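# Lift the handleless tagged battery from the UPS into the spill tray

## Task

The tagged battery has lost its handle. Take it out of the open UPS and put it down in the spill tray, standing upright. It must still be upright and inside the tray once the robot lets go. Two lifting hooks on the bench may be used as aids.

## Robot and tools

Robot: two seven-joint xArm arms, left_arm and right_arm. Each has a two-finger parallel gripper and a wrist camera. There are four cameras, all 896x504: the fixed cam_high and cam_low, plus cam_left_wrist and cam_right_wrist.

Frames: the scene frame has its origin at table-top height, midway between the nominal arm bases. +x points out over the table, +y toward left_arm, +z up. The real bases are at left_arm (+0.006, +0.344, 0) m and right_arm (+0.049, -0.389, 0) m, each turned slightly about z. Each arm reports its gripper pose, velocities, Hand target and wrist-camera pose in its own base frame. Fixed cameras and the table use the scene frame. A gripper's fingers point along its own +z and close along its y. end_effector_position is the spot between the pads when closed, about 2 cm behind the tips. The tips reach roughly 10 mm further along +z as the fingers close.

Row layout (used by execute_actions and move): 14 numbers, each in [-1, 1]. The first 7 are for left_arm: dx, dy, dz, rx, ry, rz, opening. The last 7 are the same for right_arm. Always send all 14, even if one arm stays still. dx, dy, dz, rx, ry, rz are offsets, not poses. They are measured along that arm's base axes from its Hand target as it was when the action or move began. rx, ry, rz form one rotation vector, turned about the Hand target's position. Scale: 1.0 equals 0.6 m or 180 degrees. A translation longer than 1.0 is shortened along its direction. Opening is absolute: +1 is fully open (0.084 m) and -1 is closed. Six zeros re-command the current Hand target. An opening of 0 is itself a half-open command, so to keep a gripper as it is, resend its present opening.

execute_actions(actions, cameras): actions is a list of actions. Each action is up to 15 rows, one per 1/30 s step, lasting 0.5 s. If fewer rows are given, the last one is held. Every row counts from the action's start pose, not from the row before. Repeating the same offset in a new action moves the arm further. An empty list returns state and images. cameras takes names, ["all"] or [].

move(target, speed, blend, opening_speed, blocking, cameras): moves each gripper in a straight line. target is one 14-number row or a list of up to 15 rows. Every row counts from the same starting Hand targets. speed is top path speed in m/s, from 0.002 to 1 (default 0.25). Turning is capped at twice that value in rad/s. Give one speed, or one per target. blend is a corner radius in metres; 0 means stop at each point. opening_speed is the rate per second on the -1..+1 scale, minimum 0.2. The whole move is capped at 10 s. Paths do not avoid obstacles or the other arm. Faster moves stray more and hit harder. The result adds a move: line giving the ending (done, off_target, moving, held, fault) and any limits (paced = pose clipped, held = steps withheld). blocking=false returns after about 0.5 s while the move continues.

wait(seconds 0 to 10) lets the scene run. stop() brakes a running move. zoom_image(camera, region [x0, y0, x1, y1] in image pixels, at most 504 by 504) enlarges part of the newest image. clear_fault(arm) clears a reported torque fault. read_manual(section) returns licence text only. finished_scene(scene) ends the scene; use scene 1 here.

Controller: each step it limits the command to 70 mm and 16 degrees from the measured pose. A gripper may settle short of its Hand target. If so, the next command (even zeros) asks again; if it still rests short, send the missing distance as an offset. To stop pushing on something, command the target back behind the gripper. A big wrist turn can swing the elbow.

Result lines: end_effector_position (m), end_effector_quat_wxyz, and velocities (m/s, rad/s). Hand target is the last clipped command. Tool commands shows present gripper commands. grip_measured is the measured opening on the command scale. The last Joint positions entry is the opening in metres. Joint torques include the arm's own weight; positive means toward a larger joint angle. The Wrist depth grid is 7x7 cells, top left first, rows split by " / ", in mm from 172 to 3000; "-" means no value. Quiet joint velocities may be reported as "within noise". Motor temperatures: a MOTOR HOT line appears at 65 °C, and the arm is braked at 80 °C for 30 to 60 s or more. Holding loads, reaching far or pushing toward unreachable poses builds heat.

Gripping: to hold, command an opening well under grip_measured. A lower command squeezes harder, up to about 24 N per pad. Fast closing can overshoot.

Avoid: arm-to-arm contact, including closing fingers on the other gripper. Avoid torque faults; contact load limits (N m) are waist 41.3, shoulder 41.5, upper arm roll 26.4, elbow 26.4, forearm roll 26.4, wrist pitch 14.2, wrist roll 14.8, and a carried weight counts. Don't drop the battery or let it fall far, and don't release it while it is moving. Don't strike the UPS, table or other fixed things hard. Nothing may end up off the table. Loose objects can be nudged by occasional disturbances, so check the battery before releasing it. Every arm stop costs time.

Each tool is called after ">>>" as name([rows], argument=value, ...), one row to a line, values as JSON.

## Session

>>> execute_actions(actions=[])

Scene clock: 0.00 s.
left_arm: end_effector_position=(+0.4468, +0.2430, +0.3412) grip_measured=+1.00 end_effector_quat_wxyz=(-0.232, +0.951, +0.164, +0.122) | right_arm: end_effector_position=(+0.4088, +0.5779, +0.3009) grip_measured=+1.00 end_effector_quat_wxyz=(-0.143, +0.784, +0.298, +0.525)
Joint positions: left_arm=[0.478 -0.17 -0.13 1.113 0.47 0.991 -0.197 0.084] | right_arm=[1.147 0.327 -0.219 1.384 -1.765 0.258 1.869 0.084]
Joint velocities: within noise
Joint torques (N m): no reading
Motor temperatures (°C): left_arm=[41 33 36 40 38 41 40] | right_arm=[37 38 39 45 35 39 38]
Wrist depth (mm): cam_left_wrist=[1196 1414 1698 1686 1546 1440 462 / 1241 1452 1767 1669 1536 1458 449 / 1307 1546 1745 1634 1503 1402 443 / 1345 1619 1715 1571 1455 455 432 / 1434 1728 1690 1539 1428 449 425 / 1452 1723 1622 1480 1422 444 414 / - 1728 1567 1468 - 438 402] | cam_right_wrist=[1560 1872 2279 2782 - 2935 1914 / 1630 1951 2356 - - - 2002 / 1749 2099 2547 - - - 1315 / 1813 2119 2510 2685 2771 2782 2119 / 1799 614 678 2309 2389 1847 2206 / 528 546 574 615 2044 2008 2165 / - 487 507 517 1804 1842 1951]
Hand target: left_arm +0.4468, +0.2430, +0.3412; -0.232, +0.951, +0.164, +0.122 | right_arm +0.4088, +0.5779, +0.3009; -0.143, +0.784, +0.298, +0.525
Tool commands: left_gripper/opening=+1.0 right_gripper/opening=+1.0
camera_calibration:
cam_left_wrist: T_world_to_cam=[[0.382617, -0.836816, -0.39159, 0.196635], [-0.922296, -0.320926, -0.215353, 0.610593], [0.0545398, 0.44356, -0.894584, 0.310841], [0, 0, 0, 1]] pos_world=[0.470958, 0.222626, 0.486567]
cam_right_wrist: T_world_to_cam=[[0.601165, -0.78688, 0.139359, 0.192412], [-0.33486, -0.406388, -0.850128, 0.678007], [0.725582, 0.464401, -0.507801, -0.280458], [0, 0, 0, 1]] pos_world=[0.314861, 0.557184, 0.407161]

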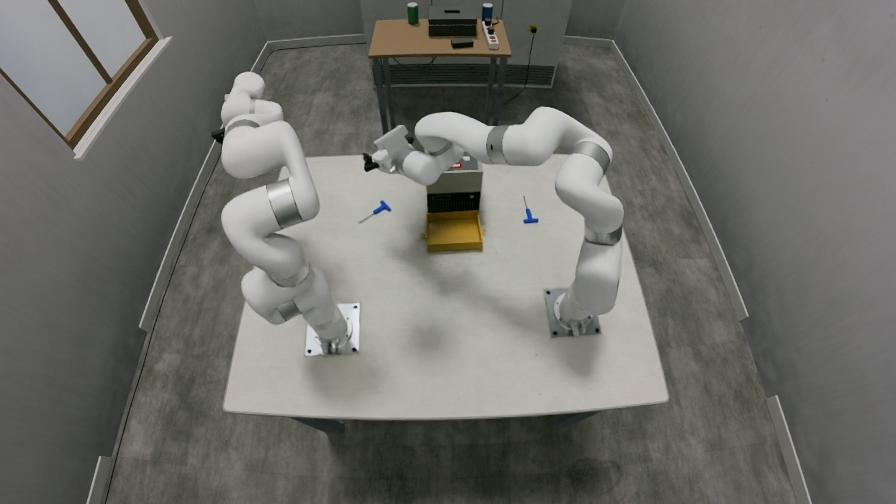

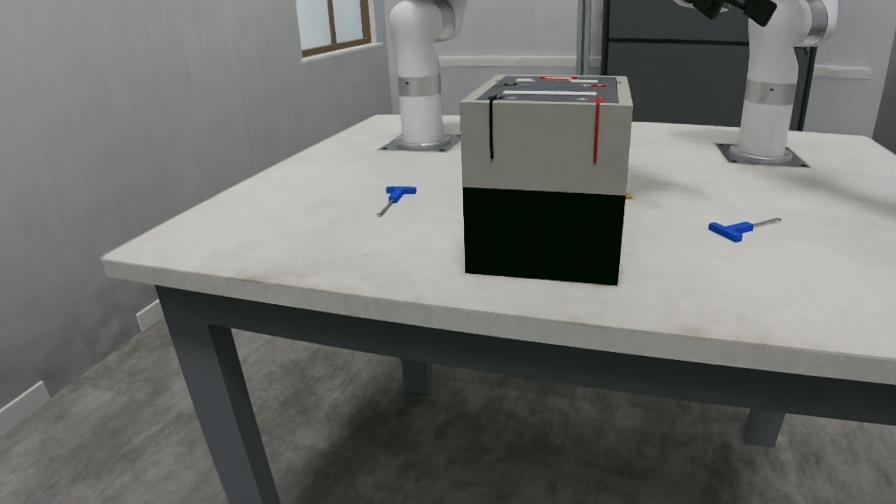

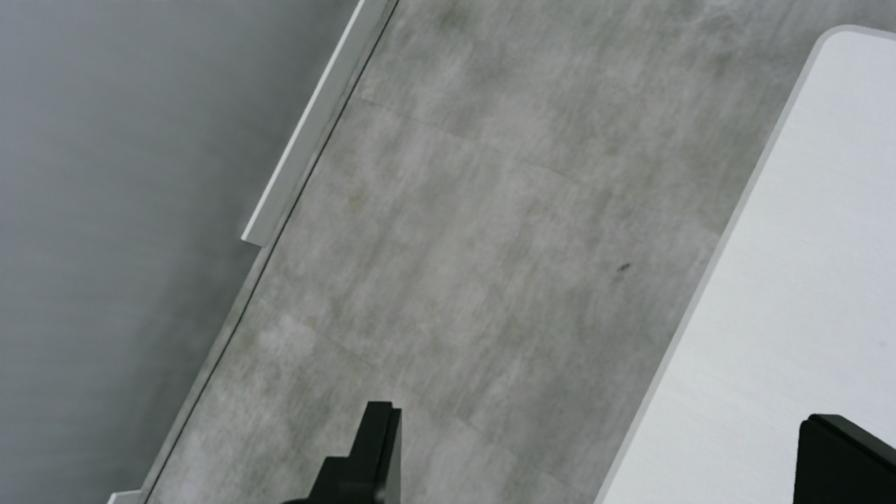

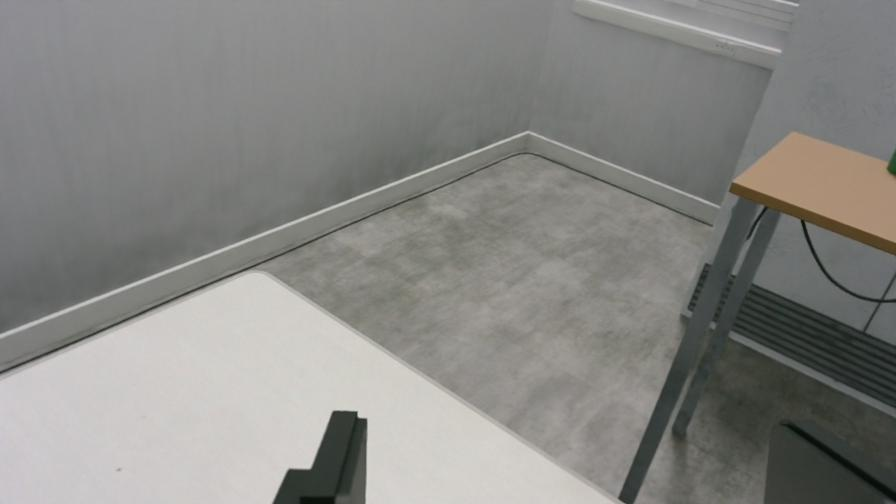

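>>> zoom_image(camera="cam_low", region=[690, 205, 800, 255])

>>> zoom_image(camera="cam_low", region=[360, 175, 440, 225])

>>> zoom_image(camera="cam_high", region=[340, 180, 560, 260])

Scaled by 4.582 from the camera's 896x504 image, which has a finer 1280x720 frame.

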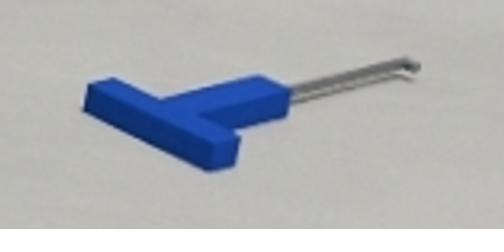

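Scaled by 6.300 from the camera's 896x504 image, which has a finer 1280x720 frame.

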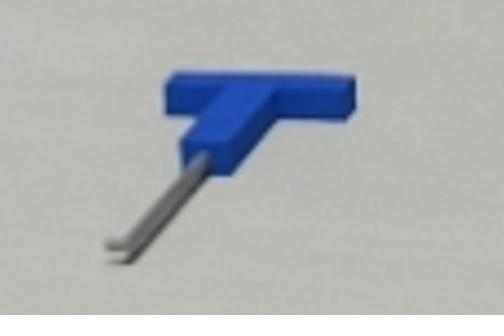

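Scaled by 2.291 from the camera's 896x504 image, which has a finer 1280x720 frame.

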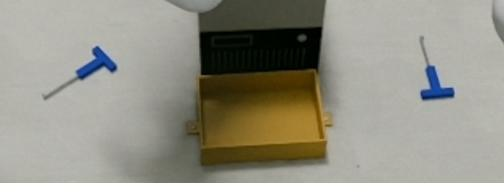

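>>> move([
  [-0.1, -0.43, 0.03, -0.075, 0.04, -0.053, 1, -0.198, -0.463, 0.048, -0.05, 0.18, -0.1, 1],
  [-0.1647, -0.876, 0.005, -0.15, 0.079, -0.106, 1, -0.173, -0.838, -0.2015, -0.0983, 0.3609, -0.2048, 1],
], speed=0.4, blend=[0.06, 0], cameras=["cam_left_wrist", "cam_right_wrist"])

Scene clock: 115.00 s.
left_arm: end_effector_position=(+0.3480, -0.2826, +0.3442) grip_measured=+1.00 end_effector_quat_wxyz=(+0.000, +1.000, +0.000, +0.000) | right_arm: end_effector_position=(+0.3050, +0.0752, +0.1800) grip_measured=+1.00 end_effector_quat_wxyz=(+0.001, +1.000, +0.000, +0.000)
Joint positions: left_arm=[0.034 -0.132 -0.663 1.338 -0.081 1.442 -0.614 0.084] | right_arm=[0.971 -0.629 -0.672 0.531 -0.427 1.089 0.608 0.084]
Joint torques (N m): left_arm=[-0.89 -14.08 0.53 18.14 1.05 -0.94 -0.28] | right_arm=[0.54 -2.65 4.83 18.99 0.85 -1.59 -0.41]
Wrist depth (mm): cam_left_wrist=[458 459 458 458 269 259 259 / 462 464 462 463 460 263 262 / 467 467 470 470 468 266 266 / 476 475 475 474 471 472 474 / 481 481 481 482 478 479 481 / 488 488 488 487 478 482 488 / 491 495 494 492 493 492 494] | cam_right_wrist=[286 289 292 295 296 299 301 / 290 293 296 297 300 302 305 / 293 296 300 294 306 307 309 / 296 300 303 306 309 312 314 / 301 305 307 310 313 315 318 / 306 309 311 314 317 320 323 / 308 312 317 318 321 324 327]
Hand target: left_arm +0.3480, -0.2826, +0.3442; +0.000, +1.000, +0.000, +0.000 | right_arm +0.3050, +0.0751, +0.1800; +0.001, +1.000, +0.000, +0.000
Off the commanded pose: left_arm 0.000 m, 0 deg | right_arm 0.000 m, 0 deg.
move: done; limits=paced
camera_calibration:
cam_left_wrist: T_world_to_cam=[[0.0166924, -0.999849, 0.00475191, -0.259323], [-0.993517, -0.0160518, 0.112542, 0.34944], [-0.112449, -0.0065997, -0.993636, 0.517072], [0, 0, 0, 1]] pos_world=[0.409648, -0.250262, 0.475687]
cam_right_wrist: T_world_to_cam=[[0.0395278, -0.998573, 0.0359012, 0.0817935], [-0.992166, -0.0349623, 0.119932, 0.334181], [-0.118506, -0.0403606, -0.992133, 0.349482], [0, 0, 0, 1]] pos_world=[0.369746, 0.107466, 0.303716]
Images, in order (width x height): cam_left_wrist 896x504, cam_right_wrist 896x504.

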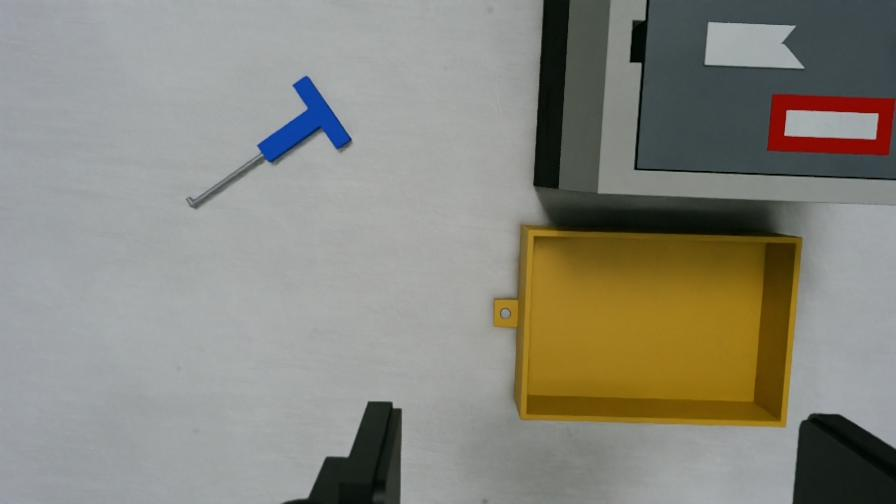

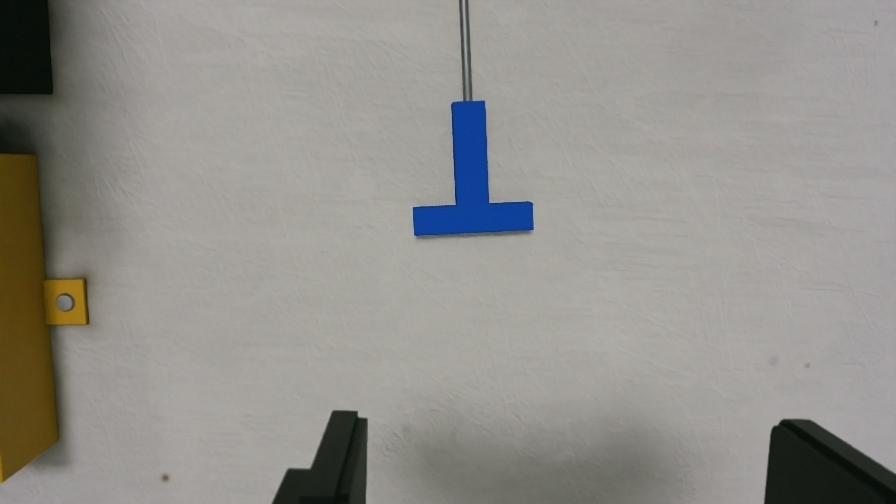

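>>> zoom_image(camera="cam_left_wrist", region=[170, 60, 370, 220])

>>> zoom_image(camera="cam_right_wrist", region=[400, 0, 560, 120])

Scaled by 2.520 from the camera's 896x504 image, which has a finer 1280x720 frame.

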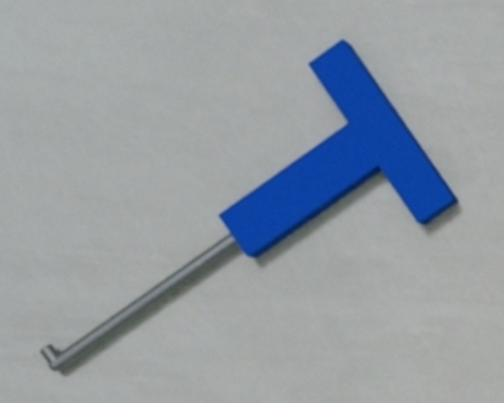

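Scaled by 3.150 from the camera's 896x504 image, which has a finer 1280x720 frame.

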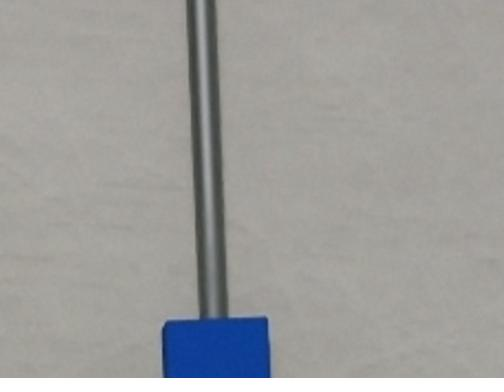

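>>> move([
  [0.1465, 0.2287, -0.4, 0, 0, 0.45, -0.2, 0, 0.05, 0.3, 0.19, -0.19, 0.19, 1],
  [0.1465, 0.2287, -0.4903, 0, 0, 0.687, -0.2, 0.1847, 0.3622, 0.305, 0.3849, -0.3849, 0.3849, 1],
], speed=0.35, blend=[0.03, 0], cameras=["cam_left_wrist", "cam_high"])

Scene clock: 156.40 s.
left_arm: end_effector_position=(+0.4359, -0.1454, +0.0500) grip_measured=-0.21 end_effector_quat_wxyz=(+0.000, +0.472, +0.882, +0.000) | right_arm: end_effector_position=(+0.4158, +0.2925, +0.3630) grip_measured=+1.00 end_effector_quat_wxyz=(+0.500, -0.501, -0.500, -0.500)
Joint positions: left_arm=[0.103 0.276 -0.421 0.866 0.193 0.622 -2.62 0.035] | right_arm=[1.993 -1.708 -1.376 0.764 -0.523 0.416 -0.961 0.084]
Joint torques (N m): left_arm=[-0.79 -24.52 -1.38 14.5 0.87 -1.52 -0.19] | right_arm=[0.54 11.33 16.79 0.13 0.15 -0.82 -0.37]
Wrist depth (mm): cam_left_wrist=[173 172 173 173 173 173 173 / 175 174 175 174 175 174 175 / 177 177 177 177 177 177 177 / 179 179 179 179 180 179 179 / 182 182 182 182 181 182 182 / 184 184 184 183 175 184 184 / 186 187 186 - 177 - 187] | cam_right_wrist=[420 448 2008 1996 2020 1974 2002 / 561 464 2020 2032 2056 2044 2044 / 2050 461 2020 2080 2080 2044 2044 / 2080 - 2074 2050 2099 2087 2074 / 2068 2080 405 454 2099 2119 2151 / 2125 2132 403 422 2125 2178 2151 / 2119 2119 - 428 2158 2192 2192]
Hand target: left_arm +0.4359, -0.1454, +0.0500; +0.000, +0.472, +0.882, +0.000 | right_arm +0.4158, +0.2925, +0.3630; +0.500, -0.501, -0.500, -0.500
Off the commanded pose: left_arm 0.000 m, 0 deg | right_arm 0.000 m, 0 deg.
move: done
camera_calibration:
cam_left_wrist: T_world_to_cam=[[0.822979, 0.568053, 0.00469308, -0.24573], [0.564011, -0.818054, 0.112607, -0.323351], [0.0678059, -0.0900263, -0.993629, 0.144845], [0, 0, 0, 1]] pos_world=[0.374783, -0.111891, 0.181487]
Images, in order (width x height): cam_high 896x504, cam_left_wrist 896x504.

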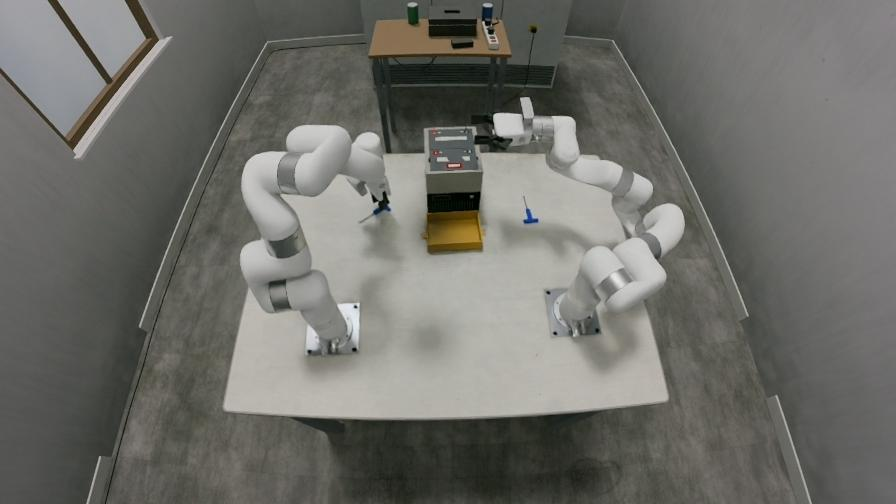

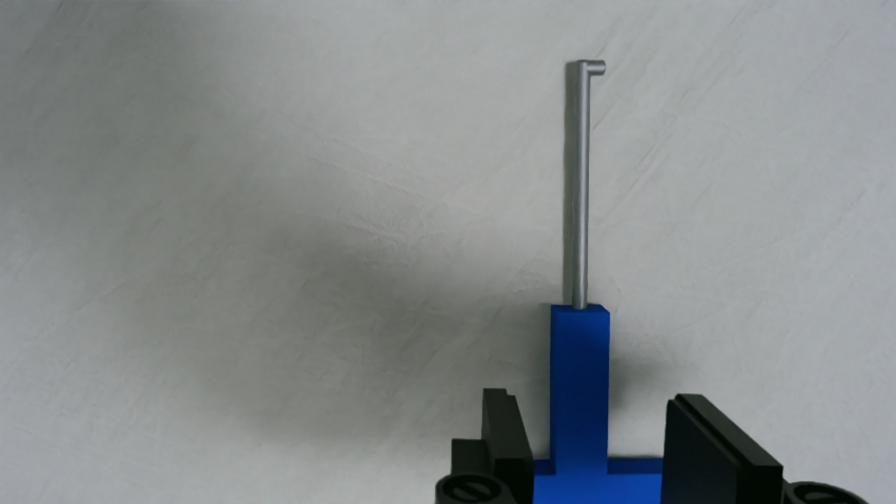

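>>> move([
  [-0.0023, 0.0177, -0.0458, 0, 0, 0, -0.2, 0, 0, 0, 0, 0, 0, 1],
  [-0.0023, 0.0177, -0.0458, 0, 0, 0, -1, 0, 0, 0, 0, 0, 0, 1],
  [-0.0023, 0.0177, 0.1, 0, 0, 0, -1, 0, 0, 0, 0, 0, 0, 1],
], speed=[0.12, 0.12, 0.3], cameras=["cam_left_wrist"])

Scene clock: 183.33 s.
left_arm: end_effector_position=(+0.4345, -0.1347, +0.1100) grip_measured=-0.69 end_effector_quat_wxyz=(+0.000, +0.472, +0.882, +0.000) | right_arm: end_effector_position=(+0.4158, +0.2925, +0.3630) grip_measured=+1.00 end_effector_quat_wxyz=(+0.500, -0.501, -0.500, -0.500)
Joint positions: left_arm=[0.141 0.122 -0.447 0.884 0.075 0.776 -2.515 0.014] | right_arm=[1.994 -1.708 -1.376 0.764 -0.523 0.416 -0.961 0.084]
Joint torques (N m): left_arm=[0.21 -25.07 -1.39 16.57 -0.79 -0.88 0.17] | right_arm=[0.47 11.94 16.76 0.04 -0.1 -0.82 -0.4]
Wrist depth (mm): cam_left_wrist=[230 231 231 231 231 231 231 / 233 233 233 234 233 233 233 / 237 237 236 237 236 237 237 / 239 240 240 240 239 240 239 / 244 242 244 244 243 243 243 / 246 247 247 245 - 246 246 / 249 249 248 - - 249 250] | cam_right_wrist=[469 458 1940 1991 2014 2044 2008 / 2026 449 2032 2002 2038 2008 2056 / 2032 409 422 2062 2044 2044 2087 / 2080 417 394 431 2080 2099 2062 / 2074 2099 408 428 2119 2119 2106 / 2099 2158 2125 433 2119 2132 2138 / 2106 2112 - 441 2192 2192 2220]
Hand target: left_arm +0.4345, -0.1347, +0.1100; +0.000, +0.472, +0.882, +0.000 | right_arm +0.4158, +0.2925, +0.3630; +0.500, -0.501, -0.500, -0.500
Off the commanded pose: left_arm 0.000 m, 0 deg | right_arm 0.000 m, 0 deg.
move: done
camera_calibration:
cam_left_wrist: T_world_to_cam=[[0.822979, 0.568053, 0.00469305, -0.250962], [0.564011, -0.818053, 0.112607, -0.320692], [0.0678059, -0.0900263, -0.993629, 0.205406], [0, 0, 0, 1]] pos_world=[0.373483, -0.101291, 0.241387]
Images, in order (width x height): cam_left_wrist 896x504.

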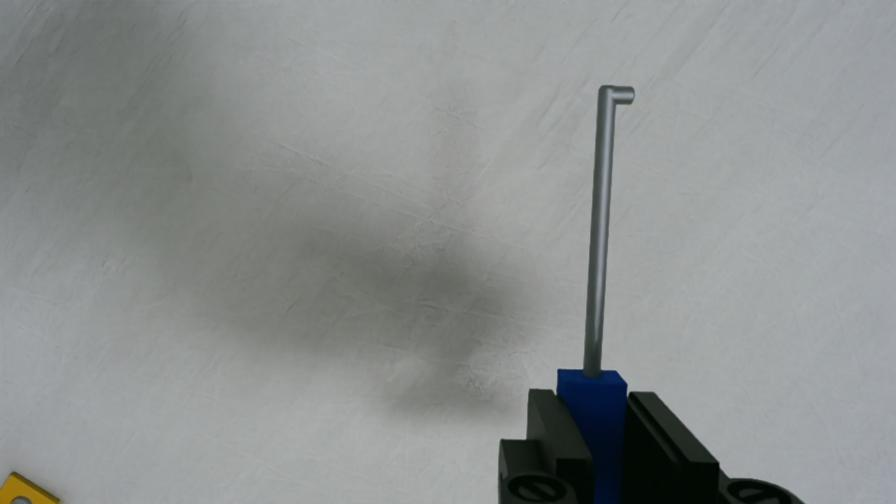

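>>> move([
  [0, -0.03, 0.32, -0.2445, -0.0667, -0.0802, -1, 0, 0, 0, 0, 0, 0, 1],
  [0.002, -0.25, 0.379, -0.489, -0.1333, -0.1604, -1, 0, 0, 0, 0, 0, 0, 1],
  [0.002, -0.337, 0.379, -0.489, -0.1333, -0.1604, -1, 0, 0, 0, 0, 0, 0, 1],
], speed=[0.4, 0.4, 0.15], blend=[0.04, 0.01, 0], cameras=["all"])

Scene clock: 191.97 s.
left_arm: end_effector_position=(+0.4357, -0.3369, +0.3375) grip_measured=-0.69 end_effector_quat_wxyz=(+0.486, +0.514, +0.486, -0.513) | right_arm: end_effector_position=(+0.4158, +0.2925, +0.3630) grip_measured=+1.00 end_effector_quat_wxyz=(+0.500, -0.501, -0.500, -0.500)
Joint positions: left_arm=[0.077 0.136 -0.299 0.995 -1.646 1.419 -0.856 0.014] | right_arm=[1.994 -1.708 -1.376 0.764 -0.523 0.416 -0.961 0.084]
Joint torques (N m): left_arm=[-1.16 -23.64 -1.4 17.09 -2.79 0.68 0.31] | right_arm=[0.25 12.12 16.72 0.03 -0.25 -0.88 -0.35]
Wrist depth (mm): cam_left_wrist=[1919 1974 1946 1968 1979 1951 1962 / 589 721 722 1962 1979 1974 1979 / 598 741 621 472 1996 2008 1996 / 2056 2056 490 472 2026 2038 2020 / 2056 2062 487 311 329 2044 2050 / 2074 2062 - 2112 - 2074 2093 / 2106 2125 - - - 2138 2125] | cam_right_wrist=[511 472 2014 1996 2026 2008 2014 / 2008 483 503 2014 2008 2008 2032 / 1991 2014 2056 467 2050 2050 2080 / 2062 2020 474 470 2087 2087 2093 / 2032 2125 - 312 2074 2087 2132 / 2074 2132 - 289 293 2145 2138 / 2080 2119 - 914 2138 2165 2192]
Hand target: left_arm +0.4357, -0.3369, +0.3374; +0.486, +0.514, +0.486, -0.513 | right_arm +0.4158, +0.2925, +0.3630; +0.500, -0.501, -0.500, -0.500
Off the commanded pose: left_arm 0.000 m, 0 deg | right_arm 0.000 m, 0 deg.
move: done
camera_calibration:
cam_left_wrist: T_world_to_cam=[[0.998577, -0.0507743, -0.016288, -0.416049], [0.0218357, 0.110697, 0.993614, -0.260495], [-0.0486471, -0.992556, 0.111648, -0.213172], [0, 0, 0, 1]] pos_world=[0.410775, -0.203874, 0.275856]
cam_right_wrist: T_world_to_cam=[[0.998573, -0.0359012, 0.0395278, -0.393739], [0.0349623, -0.119932, -0.992166, 0.43122], [0.0403606, 0.992133, -0.118506, -0.132142], [0, 0, 0, 1]] pos_world=[0.383434, 0.168684, 0.427746]

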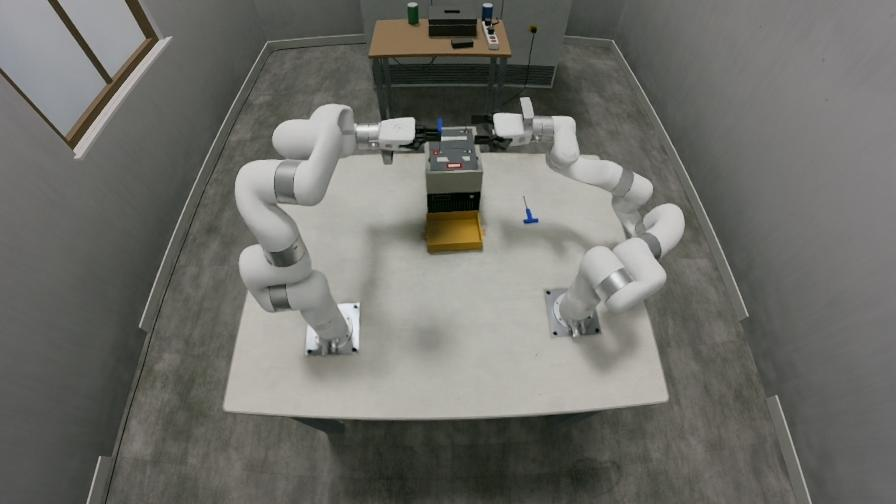

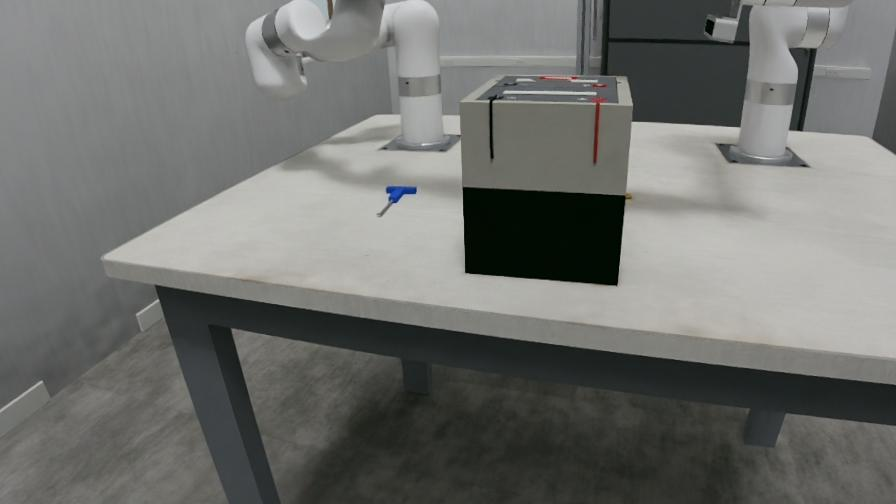

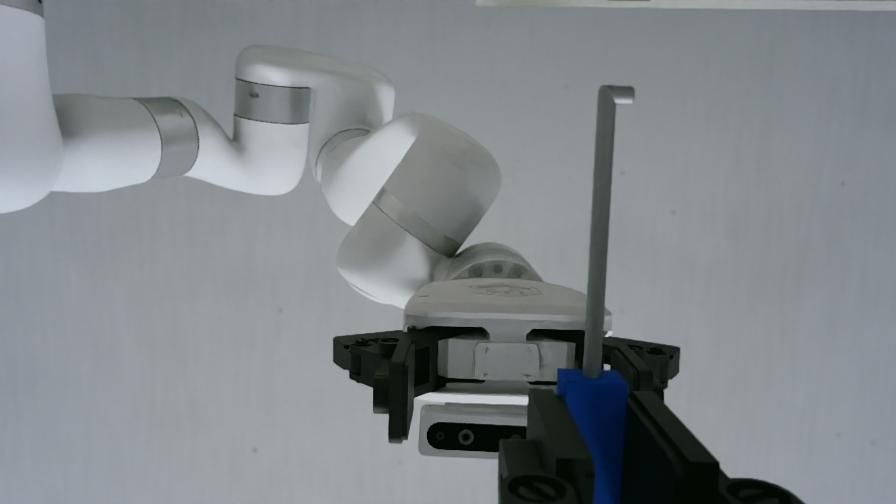

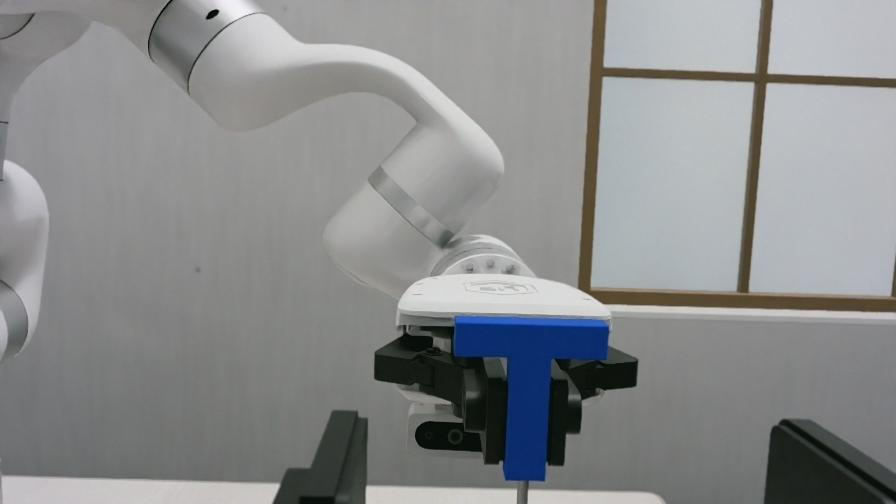

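>>> move(target=[0, 0, 0, 0, 0, 0, -1, 0.0063, 0.095, 0.0133, 0, 0, 0, 1], speed=0.12, cameras=["cam_right_wrist", "cam_left_wrist"])

Scene clock: 209.50 s.
left_arm: end_effector_position=(+0.4357, -0.3369, +0.3374) grip_measured=-0.69 end_effector_quat_wxyz=(+0.486, +0.514, +0.486, -0.513) | right_arm: end_effector_position=(+0.4196, +0.3494, +0.3710) grip_measured=+1.00 end_effector_quat_wxyz=(+0.500, -0.501, -0.500, -0.500)
Joint positions: left_arm=[0.077 0.136 -0.299 0.995 -1.646 1.419 -0.856 0.014] | right_arm=[2.171 -1.621 -1.39 0.828 -0.546 0.279 -0.92 0.084]
Joint torques (N m): left_arm=[-0.82 -23.93 -1.41 17.12 -2.76 0.85 0.28] | right_arm=[0.38 14.81 16.98 1.11 -1.65 -1.1 0.36]
Wrist depth (mm): cam_left_wrist=[1951 1968 1979 1919 1968 1946 1962 / 590 2002 693 1991 1996 1957 1979 / 583 666 710 412 2008 1985 2026 / 2008 2026 423 414 2020 2050 2056 / 2050 2044 423 325 2050 2068 2087 / 2080 2068 255 - - 2112 2106 / 2106 - - - - 2112 2106] | cam_right_wrist=[479 414 1919 1914 1940 1968 1962 / 1951 419 449 1946 1996 1991 1991 / 1985 1979 1974 408 1974 2008 1974 / 2020 2014 413 425 2020 2044 2044 / 2032 2014 - 314 2020 2044 2056 / 2044 2068 - 251 252 2080 2099 / 2068 2138 - 180 181 2099 2106]
Hand target: left_arm +0.4357, -0.3369, +0.3374; +0.486, +0.514, +0.486, -0.513 | right_arm +0.4196, +0.3495, +0.3710; +0.500, -0.501, -0.500, -0.500
Off the commanded pose: left_arm 0.000 m, 0 deg | right_arm 0.000 m, 0 deg.
move: done
camera_calibration:
cam_left_wrist: T_world_to_cam=[[0.998577, -0.0507743, -0.016288, -0.416049], [0.0218357, 0.110697, 0.993614, -0.260495], [-0.0486471, -0.992556, 0.111648, -0.213172], [0, 0, 0, 1]] pos_world=[0.410775, -0.203874, 0.275856]
cam_right_wrist: T_world_to_cam=[[0.998569, -0.0360003, 0.0395392, -0.395785], [0.0349617, -0.119936, -0.992166, 0.445861], [0.0404605, 0.992129, -0.118506, -0.187936], [0, 0, 0, 1]] pos_world=[0.387234, 0.225684, 0.435746]
Images, in order (width x height): cam_left_wrist 896x504, cam_right_wrist 896x504.

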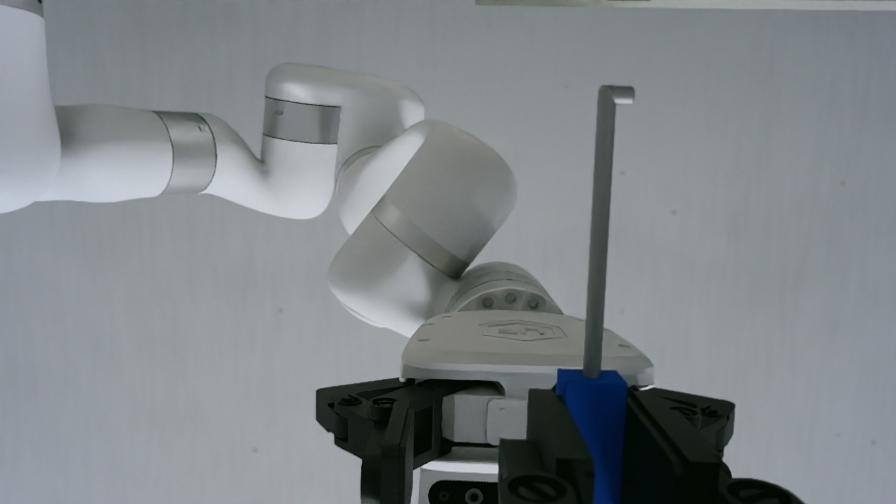

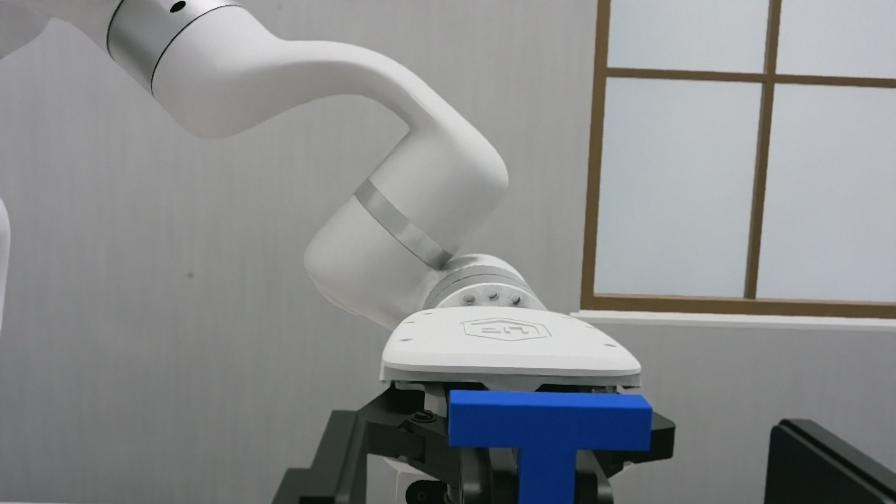

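>>> move([
  [0, 0, 0, 0, 0, 0, -1, 0.0014, 0.03, 0.01, 0, 0, 0, 1],
  [0, 0, 0, 0, 0, 0, -1, 0.0014, 0.0525, 0.01, 0, 0, 0, 1],
], speed=0.06, blend=[0.002, 0], cameras=["cam_right_wrist", "cam_left_wrist"])

Scene clock: 216.13 s.
left_arm: end_effector_position=(+0.4357, -0.3369, +0.3374) grip_measured=-0.69 end_effector_quat_wxyz=(+0.486, +0.514, +0.486, -0.513) | right_arm: end_effector_position=(+0.4204, +0.3809, +0.3770) grip_measured=+1.00 end_effector_quat_wxyz=(+0.500, -0.501, -0.500, -0.500)
Joint positions: left_arm=[0.077 0.136 -0.299 0.995 -1.646 1.419 -0.856 0.014] | right_arm=[2.269 -1.57 -1.398 0.874 -0.55 0.212 -0.898 0.084]
Joint torques (N m): left_arm=[-0.84 -23.95 -1.33 17.09 -2.58 0.76 0.23] | right_arm=[0.84 15.3 17.4 1.84 -1.79 -1.18 0.24]
Wrist depth (mm): cam_left_wrist=[1957 1940 1957 1951 1951 1974 1951 / 586 2008 670 1957 1979 1991 1979 / 574 644 691 381 2008 2008 2008 / 2032 2026 392 386 2044 2038 2008 / 2032 2068 391 369 2080 2032 2074 / 2093 2087 - - - 2080 2099 / 2112 - 227 - - 2125 2099] | cam_right_wrist=[387 384 1914 1924 1893 1919 1940 / 1914 389 402 1924 1962 1985 1935 / 1930 1957 1908 379 1940 1985 1951 / 1924 1979 382 398 2002 1991 2014 / 2002 2020 384 353 2014 2050 2020 / 2026 2038 - 228 242 2050 2068 / 2044 2026 - 235 232 2044 2112]
Hand target: left_arm +0.4357, -0.3369, +0.3374; +0.486, +0.514, +0.486, -0.513 | right_arm +0.4204, +0.3810, +0.3770; +0.500, -0.501, -0.500, -0.500
Off the commanded pose: left_arm 0.000 m, 0 deg | right_arm 0.000 m, 0 deg.
move: done
camera_calibration:
cam_left_wrist: T_world_to_cam=[[0.998577, -0.0507743, -0.016288, -0.416049], [0.0218357, 0.110697, 0.993614, -0.260495], [-0.0486471, -0.992556, 0.111648, -0.213172], [0, 0, 0, 1]] pos_world=[0.410775, -0.203874, 0.275856]
cam_right_wrist: T_world_to_cam=[[0.998569, -0.0360003, 0.0395392, -0.395687], [0.0349617, -0.119936, -0.992166, 0.455565], [0.0404605, 0.992129, -0.118506, -0.21851], [0, 0, 0, 1]] pos_world=[0.388034, 0.257184, 0.441746]
Images, in order (width x height): cam_left_wrist 896x504, cam_right_wrist 896x504.

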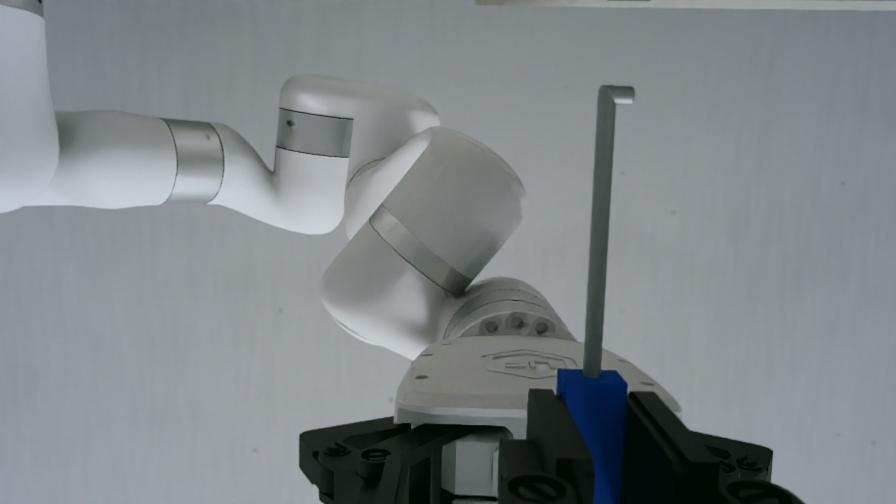

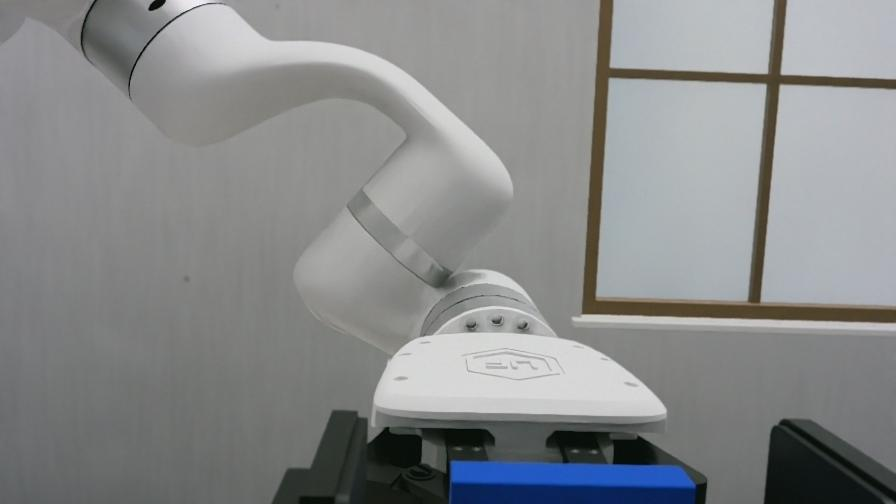

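>>> move([
  [0, 0, 0, 0, 0, 0, -1, 0.001, 0.005, 0, 0, 0, 0, 1],
  [0, 0, 0, 0, 0, 0, -1, 0.001, 0.005, 0, 0, 0, 0, -0.3],
], speed=0.06, opening_speed=1.0, cameras=["cam_right_wrist", "cam_left_wrist"])

Scene clock: 223.83 s.
left_arm: end_effector_position=(+0.4357, -0.3370, +0.3375) grip_measured=-0.69 end_effector_quat_wxyz=(+0.486, +0.514, +0.486, -0.513) | right_arm: end_effector_position=(+0.4211, +0.3839, +0.3770) grip_measured=+0.18 end_effector_quat_wxyz=(+0.500, -0.501, -0.500, -0.500)
Joint positions: left_arm=[0.077 0.136 -0.299 0.995 -1.646 1.419 -0.856 0.014] | right_arm=[2.279 -1.566 -1.4 0.88 -0.55 0.207 -0.897 0.052]
Joint torques (N m): left_arm=[0.81 -24.02 0.2 18.95 -3.33 -0.09 -0.22] | right_arm=[5.56 15.41 18.09 -6.58 -0.66 0.83 -0.01]
Wrist depth (mm): cam_left_wrist=[1957 1962 1962 1919 1957 1974 1985 / 586 1968 670 2002 1979 1968 1996 / 575 642 689 379 2008 2008 2002 / 2002 2032 391 382 2026 2038 2038 / 2056 2050 387 370 2068 2062 2032 / 2080 2093 - - - 2087 2080 / 2112 - - - - 2112 2138] | cam_right_wrist=[384 380 1898 1893 1908 1935 1930 / 1908 386 403 1940 1935 1930 1962 / 1935 1935 1908 376 1946 1957 2002 / 1951 1962 378 399 1985 2026 1996 / 1991 2014 380 351 2008 2038 2044 / 2008 2014 - 238 242 2050 2044 / 2026 - - 219 224 2093 2062]
Hand target: left_arm +0.4357, -0.3369, +0.3374; +0.486, +0.514, +0.486, -0.513 | right_arm +0.4210, +0.3840, +0.3770; +0.500, -0.501, -0.500, -0.500
Off the commanded pose: left_arm 0.000 m, 0 deg | right_arm 0.000 m, 0 deg.
move: done
camera_calibration:
cam_left_wrist: T_world_to_cam=[[0.998572, -0.0508733, -0.0162763, -0.416071], [0.0218349, 0.110695, 0.993615, -0.260496], [-0.0487468, -0.992552, 0.111648, -0.21313], [0, 0, 0, 1]] pos_world=[0.410776, -0.203874, 0.275856]
cam_right_wrist: T_world_to_cam=[[0.998569, -0.0360003, 0.0395392, -0.396178], [0.0349617, -0.119936, -0.992166, 0.455903], [0.0404605, 0.992129, -0.118506, -0.22151], [0, 0, 0, 1]] pos_world=[0.388634, 0.260184, 0.441746]
Images, in order (width x height): cam_left_wrist 896x504, cam_right_wrist 896x504.

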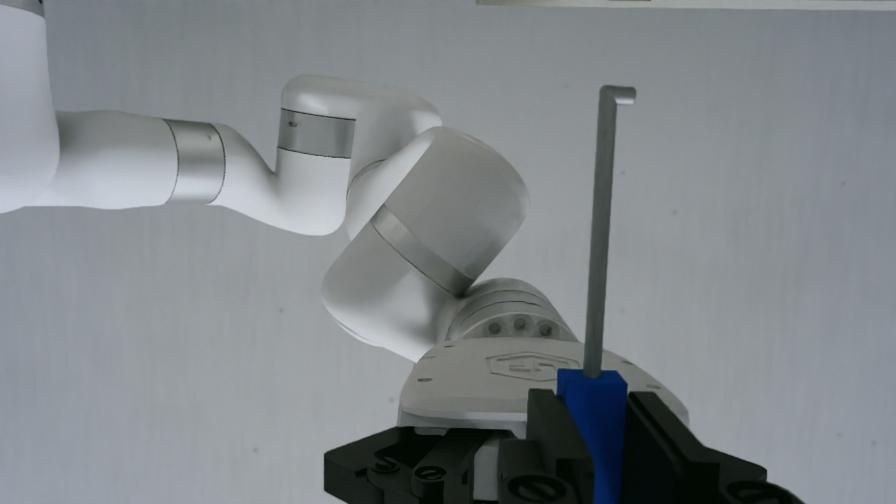

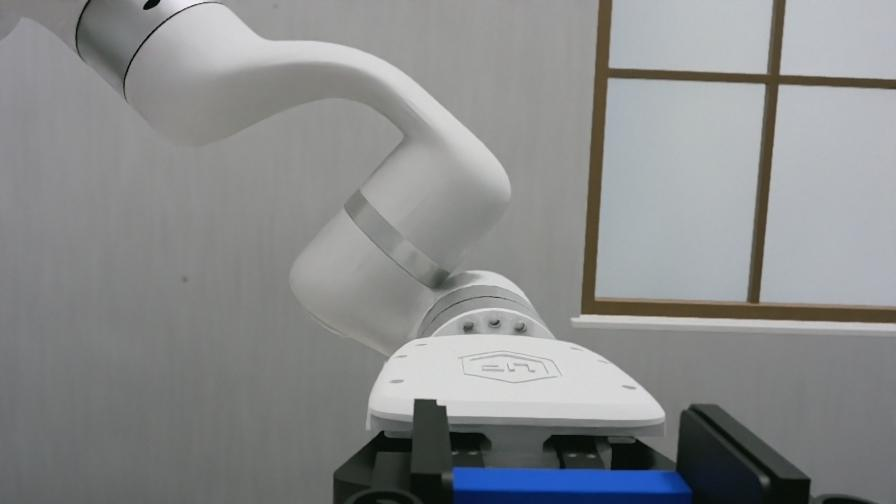

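>>> move([
  [0, 0, 0, 0, 0, 0, -0.52, 0, 0, 0, 0, 0, 0, -0.4],
  [0.007, 0.13, 0, 0, 0, 0, -0.52, 0, 0, 0, 0, 0, 0, -0.4],
], speed=0.15, opening_speed=1.0, cameras=["cam_right_wrist", "cam_left_wrist"])

Scene clock: 229.50 s.
left_arm: end_effector_position=(+0.4399, -0.2590, +0.3375) grip_measured=-0.54 end_effector_quat_wxyz=(+0.486, +0.514, +0.486, -0.513) | right_arm: end_effector_position=(+0.4210, +0.3840, +0.3770) grip_measured=+0.18 end_effector_quat_wxyz=(+0.500, -0.501, -0.500, -0.500)
Joint positions: left_arm=[0.185 0.119 -0.206 0.977 -1.527 1.582 -0.86 0.02] | right_arm=[2.279 -1.566 -1.4 0.88 -0.55 0.207 -0.897 0.052]
Joint torques (N m): left_arm=[-0.24 -26.26 -0.22 16.42 -1.25 1.31 0.19] | right_arm=[-1.61 13.96 17.63 2.1 -1.14 -1.29 0.25]
Wrist depth (mm): cam_left_wrist=[595 2050 2032 2038 337 328 322 / 595 2044 765 2038 2062 2044 2106 / 620 718 773 461 2093 2093 2093 / 2099 2119 2112 456 2106 2119 2087 / 2145 2132 2093 391 2138 2106 2145 / 2165 2158 - 287 308 2151 2165 / 2172 2206 - - - 2192 2165] | cam_right_wrist=[431 431 1914 1914 1898 1930 1940 / 1919 435 449 1914 1946 1974 1979 / 1946 1951 1951 457 1974 1979 1979 / 1968 1968 458 465 1962 2002 1991 / 1996 1996 1979 346 2002 2008 2032 / 2002 1991 - 301 303 2026 2050 / 2062 2087 - - 2080 2068 2074]
Hand target: left_arm +0.4399, -0.2589, +0.3374; +0.486, +0.514, +0.486, -0.513 | right_arm +0.4210, +0.3840, +0.3770; +0.500, -0.501, -0.500, -0.500
Off the commanded pose: left_arm 0.000 m, 0 deg | right_arm 0.000 m, 0 deg.
move: done
camera_calibration:
cam_left_wrist: T_world_to_cam=[[0.99857, -0.050885, -0.0163754, -0.416276], [0.0219346, 0.110689, 0.993613, -0.269252], [-0.0487474, -0.992552, 0.111647, -0.135605], [0, 0, 0, 1]] pos_world=[0.414976, -0.125974, 0.275856]
cam_right_wrist: T_world_to_cam=[[0.998573, -0.0359012, 0.0395278, -0.3962], [0.0349623, -0.119932, -0.992166, 0.455902], [0.0403606, 0.992133, -0.118506, -0.221473], [0, 0, 0, 1]] pos_world=[0.388634, 0.260184, 0.441746]
Images, in order (width x height): cam_left_wrist 896x504, cam_right_wrist 896x504.

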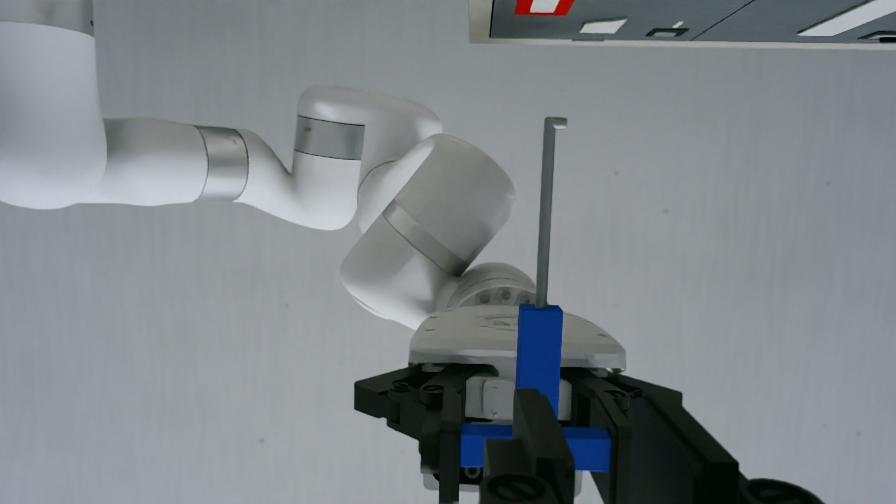

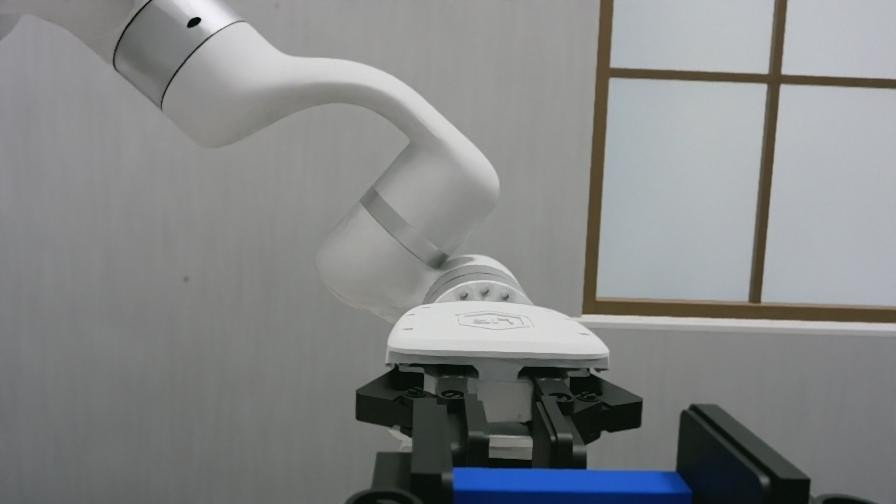

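>>> move([
  [0, 0.15, 0, 0, 0, 0, -0.2, -0.33, 0.0, 0, -0.15, 0.15, -0.15, -0.4],
  [-0.176, 0.427, -0.1457, 0.406, 0.363, 0.385, -0.2, -0.4308, 0.2042, -0.42, -0.3849, 0.3849, -0.3849, -0.4],
  [-0.176, 0.427, -0.1457, 0.406, 0.363, 0.385, -0.2, -0.4308, 0.2042, -0.5925, -0.3849, 0.3849, -0.3849, -0.4],
], speed=[0.3, 0.4, 0.12], blend=[0.04, 0.01, 0], cameras=["cam_high", "cam_right_wrist"])

Scene clock: 252.63 s.
left_arm: end_effector_position=(+0.3343, -0.0027, +0.2500) grip_measured=-0.21 end_effector_quat_wxyz=(-0.001, +0.028, +1.000, +0.000) | right_arm: end_effector_position=(+0.1626, +0.5067, +0.0218) grip_measured=+0.18 end_effector_quat_wxyz=(+0.000, +1.000, +0.000, +0.000)
Joint positions: left_arm=[0.707 -0.594 -0.591 0.74 -0.332 1.269 -2.783 0.035] | right_arm=[1.19 0.503 0.073 1.154 -0.058 0.654 1.301 0.052]
Joint torques (N m): left_arm=[0.37 -3.61 3.61 17.54 0.82 -0.87 -0.18] | right_arm=[0.75 -15.5 -0.2 11.1 -0.55 -1.22 0.34]
Wrist depth (mm): cam_left_wrist=[357 366 366 367 367 366 366 / 370 370 370 370 371 371 371 / 375 377 375 376 376 376 376 / 380 379 381 380 381 381 381 / 385 386 387 385 388 387 386 / 391 390 389 391 390 391 391 / 396 395 395 - 396 395 396] | cam_right_wrist=[- - - - - - - / - - - - - - - / - - - - - - - / - - - - - - - / - - - - - - - / - - - - - - - / - - - - - - -]
Hand target: left_arm +0.3343, -0.0027, +0.2500; -0.001, +0.028, +1.000, +0.000 | right_arm +0.1625, +0.5065, +0.0215; +0.001, +1.000, +0.000, +0.000
Off the commanded pose: left_arm 0.000 m, 0 deg | right_arm 0.000 m, 0 deg.
move: done
camera_calibration:
cam_right_wrist: T_world_to_cam=[[0.0395524, -0.998594, 0.0353037, 0.52408], [-0.992188, -0.0350663, 0.119718, 0.227049], [-0.118312, -0.0397631, -0.99218, 0.192707], [0, 0, 0, 1]] pos_world=[0.227346, 0.538967, 0.145516]
Images, in order (width x height): cam_high 896x504, cam_right_wrist 896x504.

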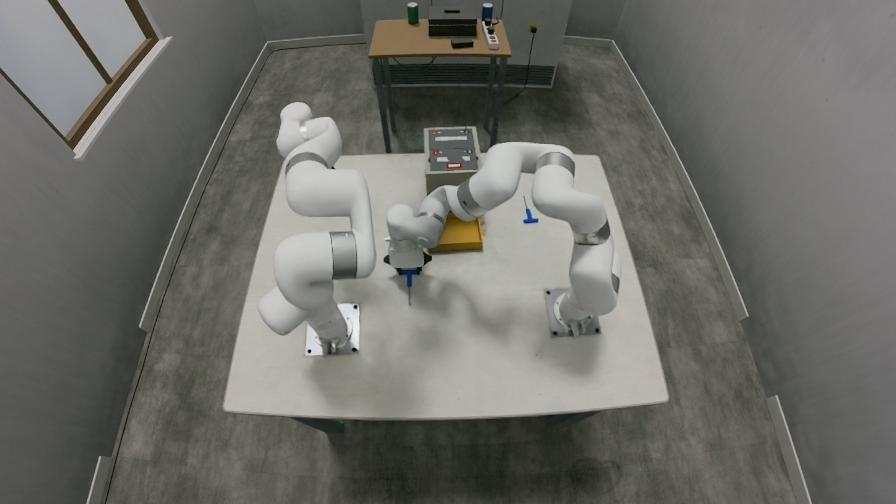

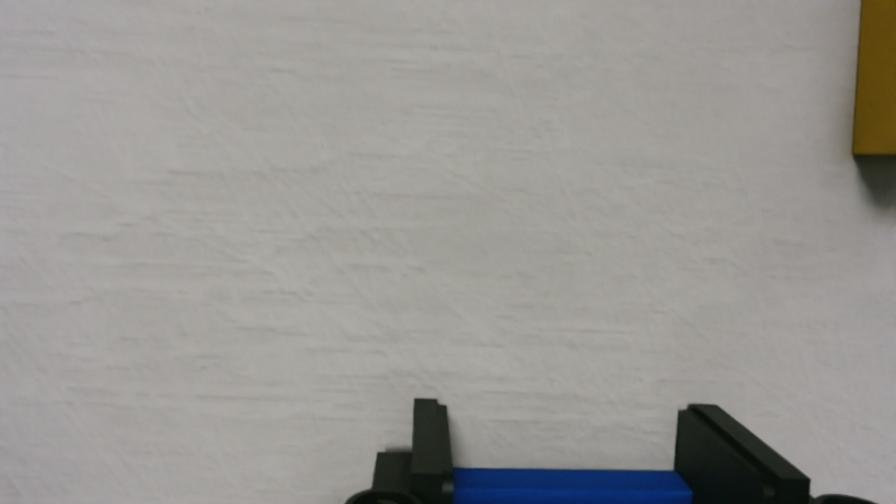

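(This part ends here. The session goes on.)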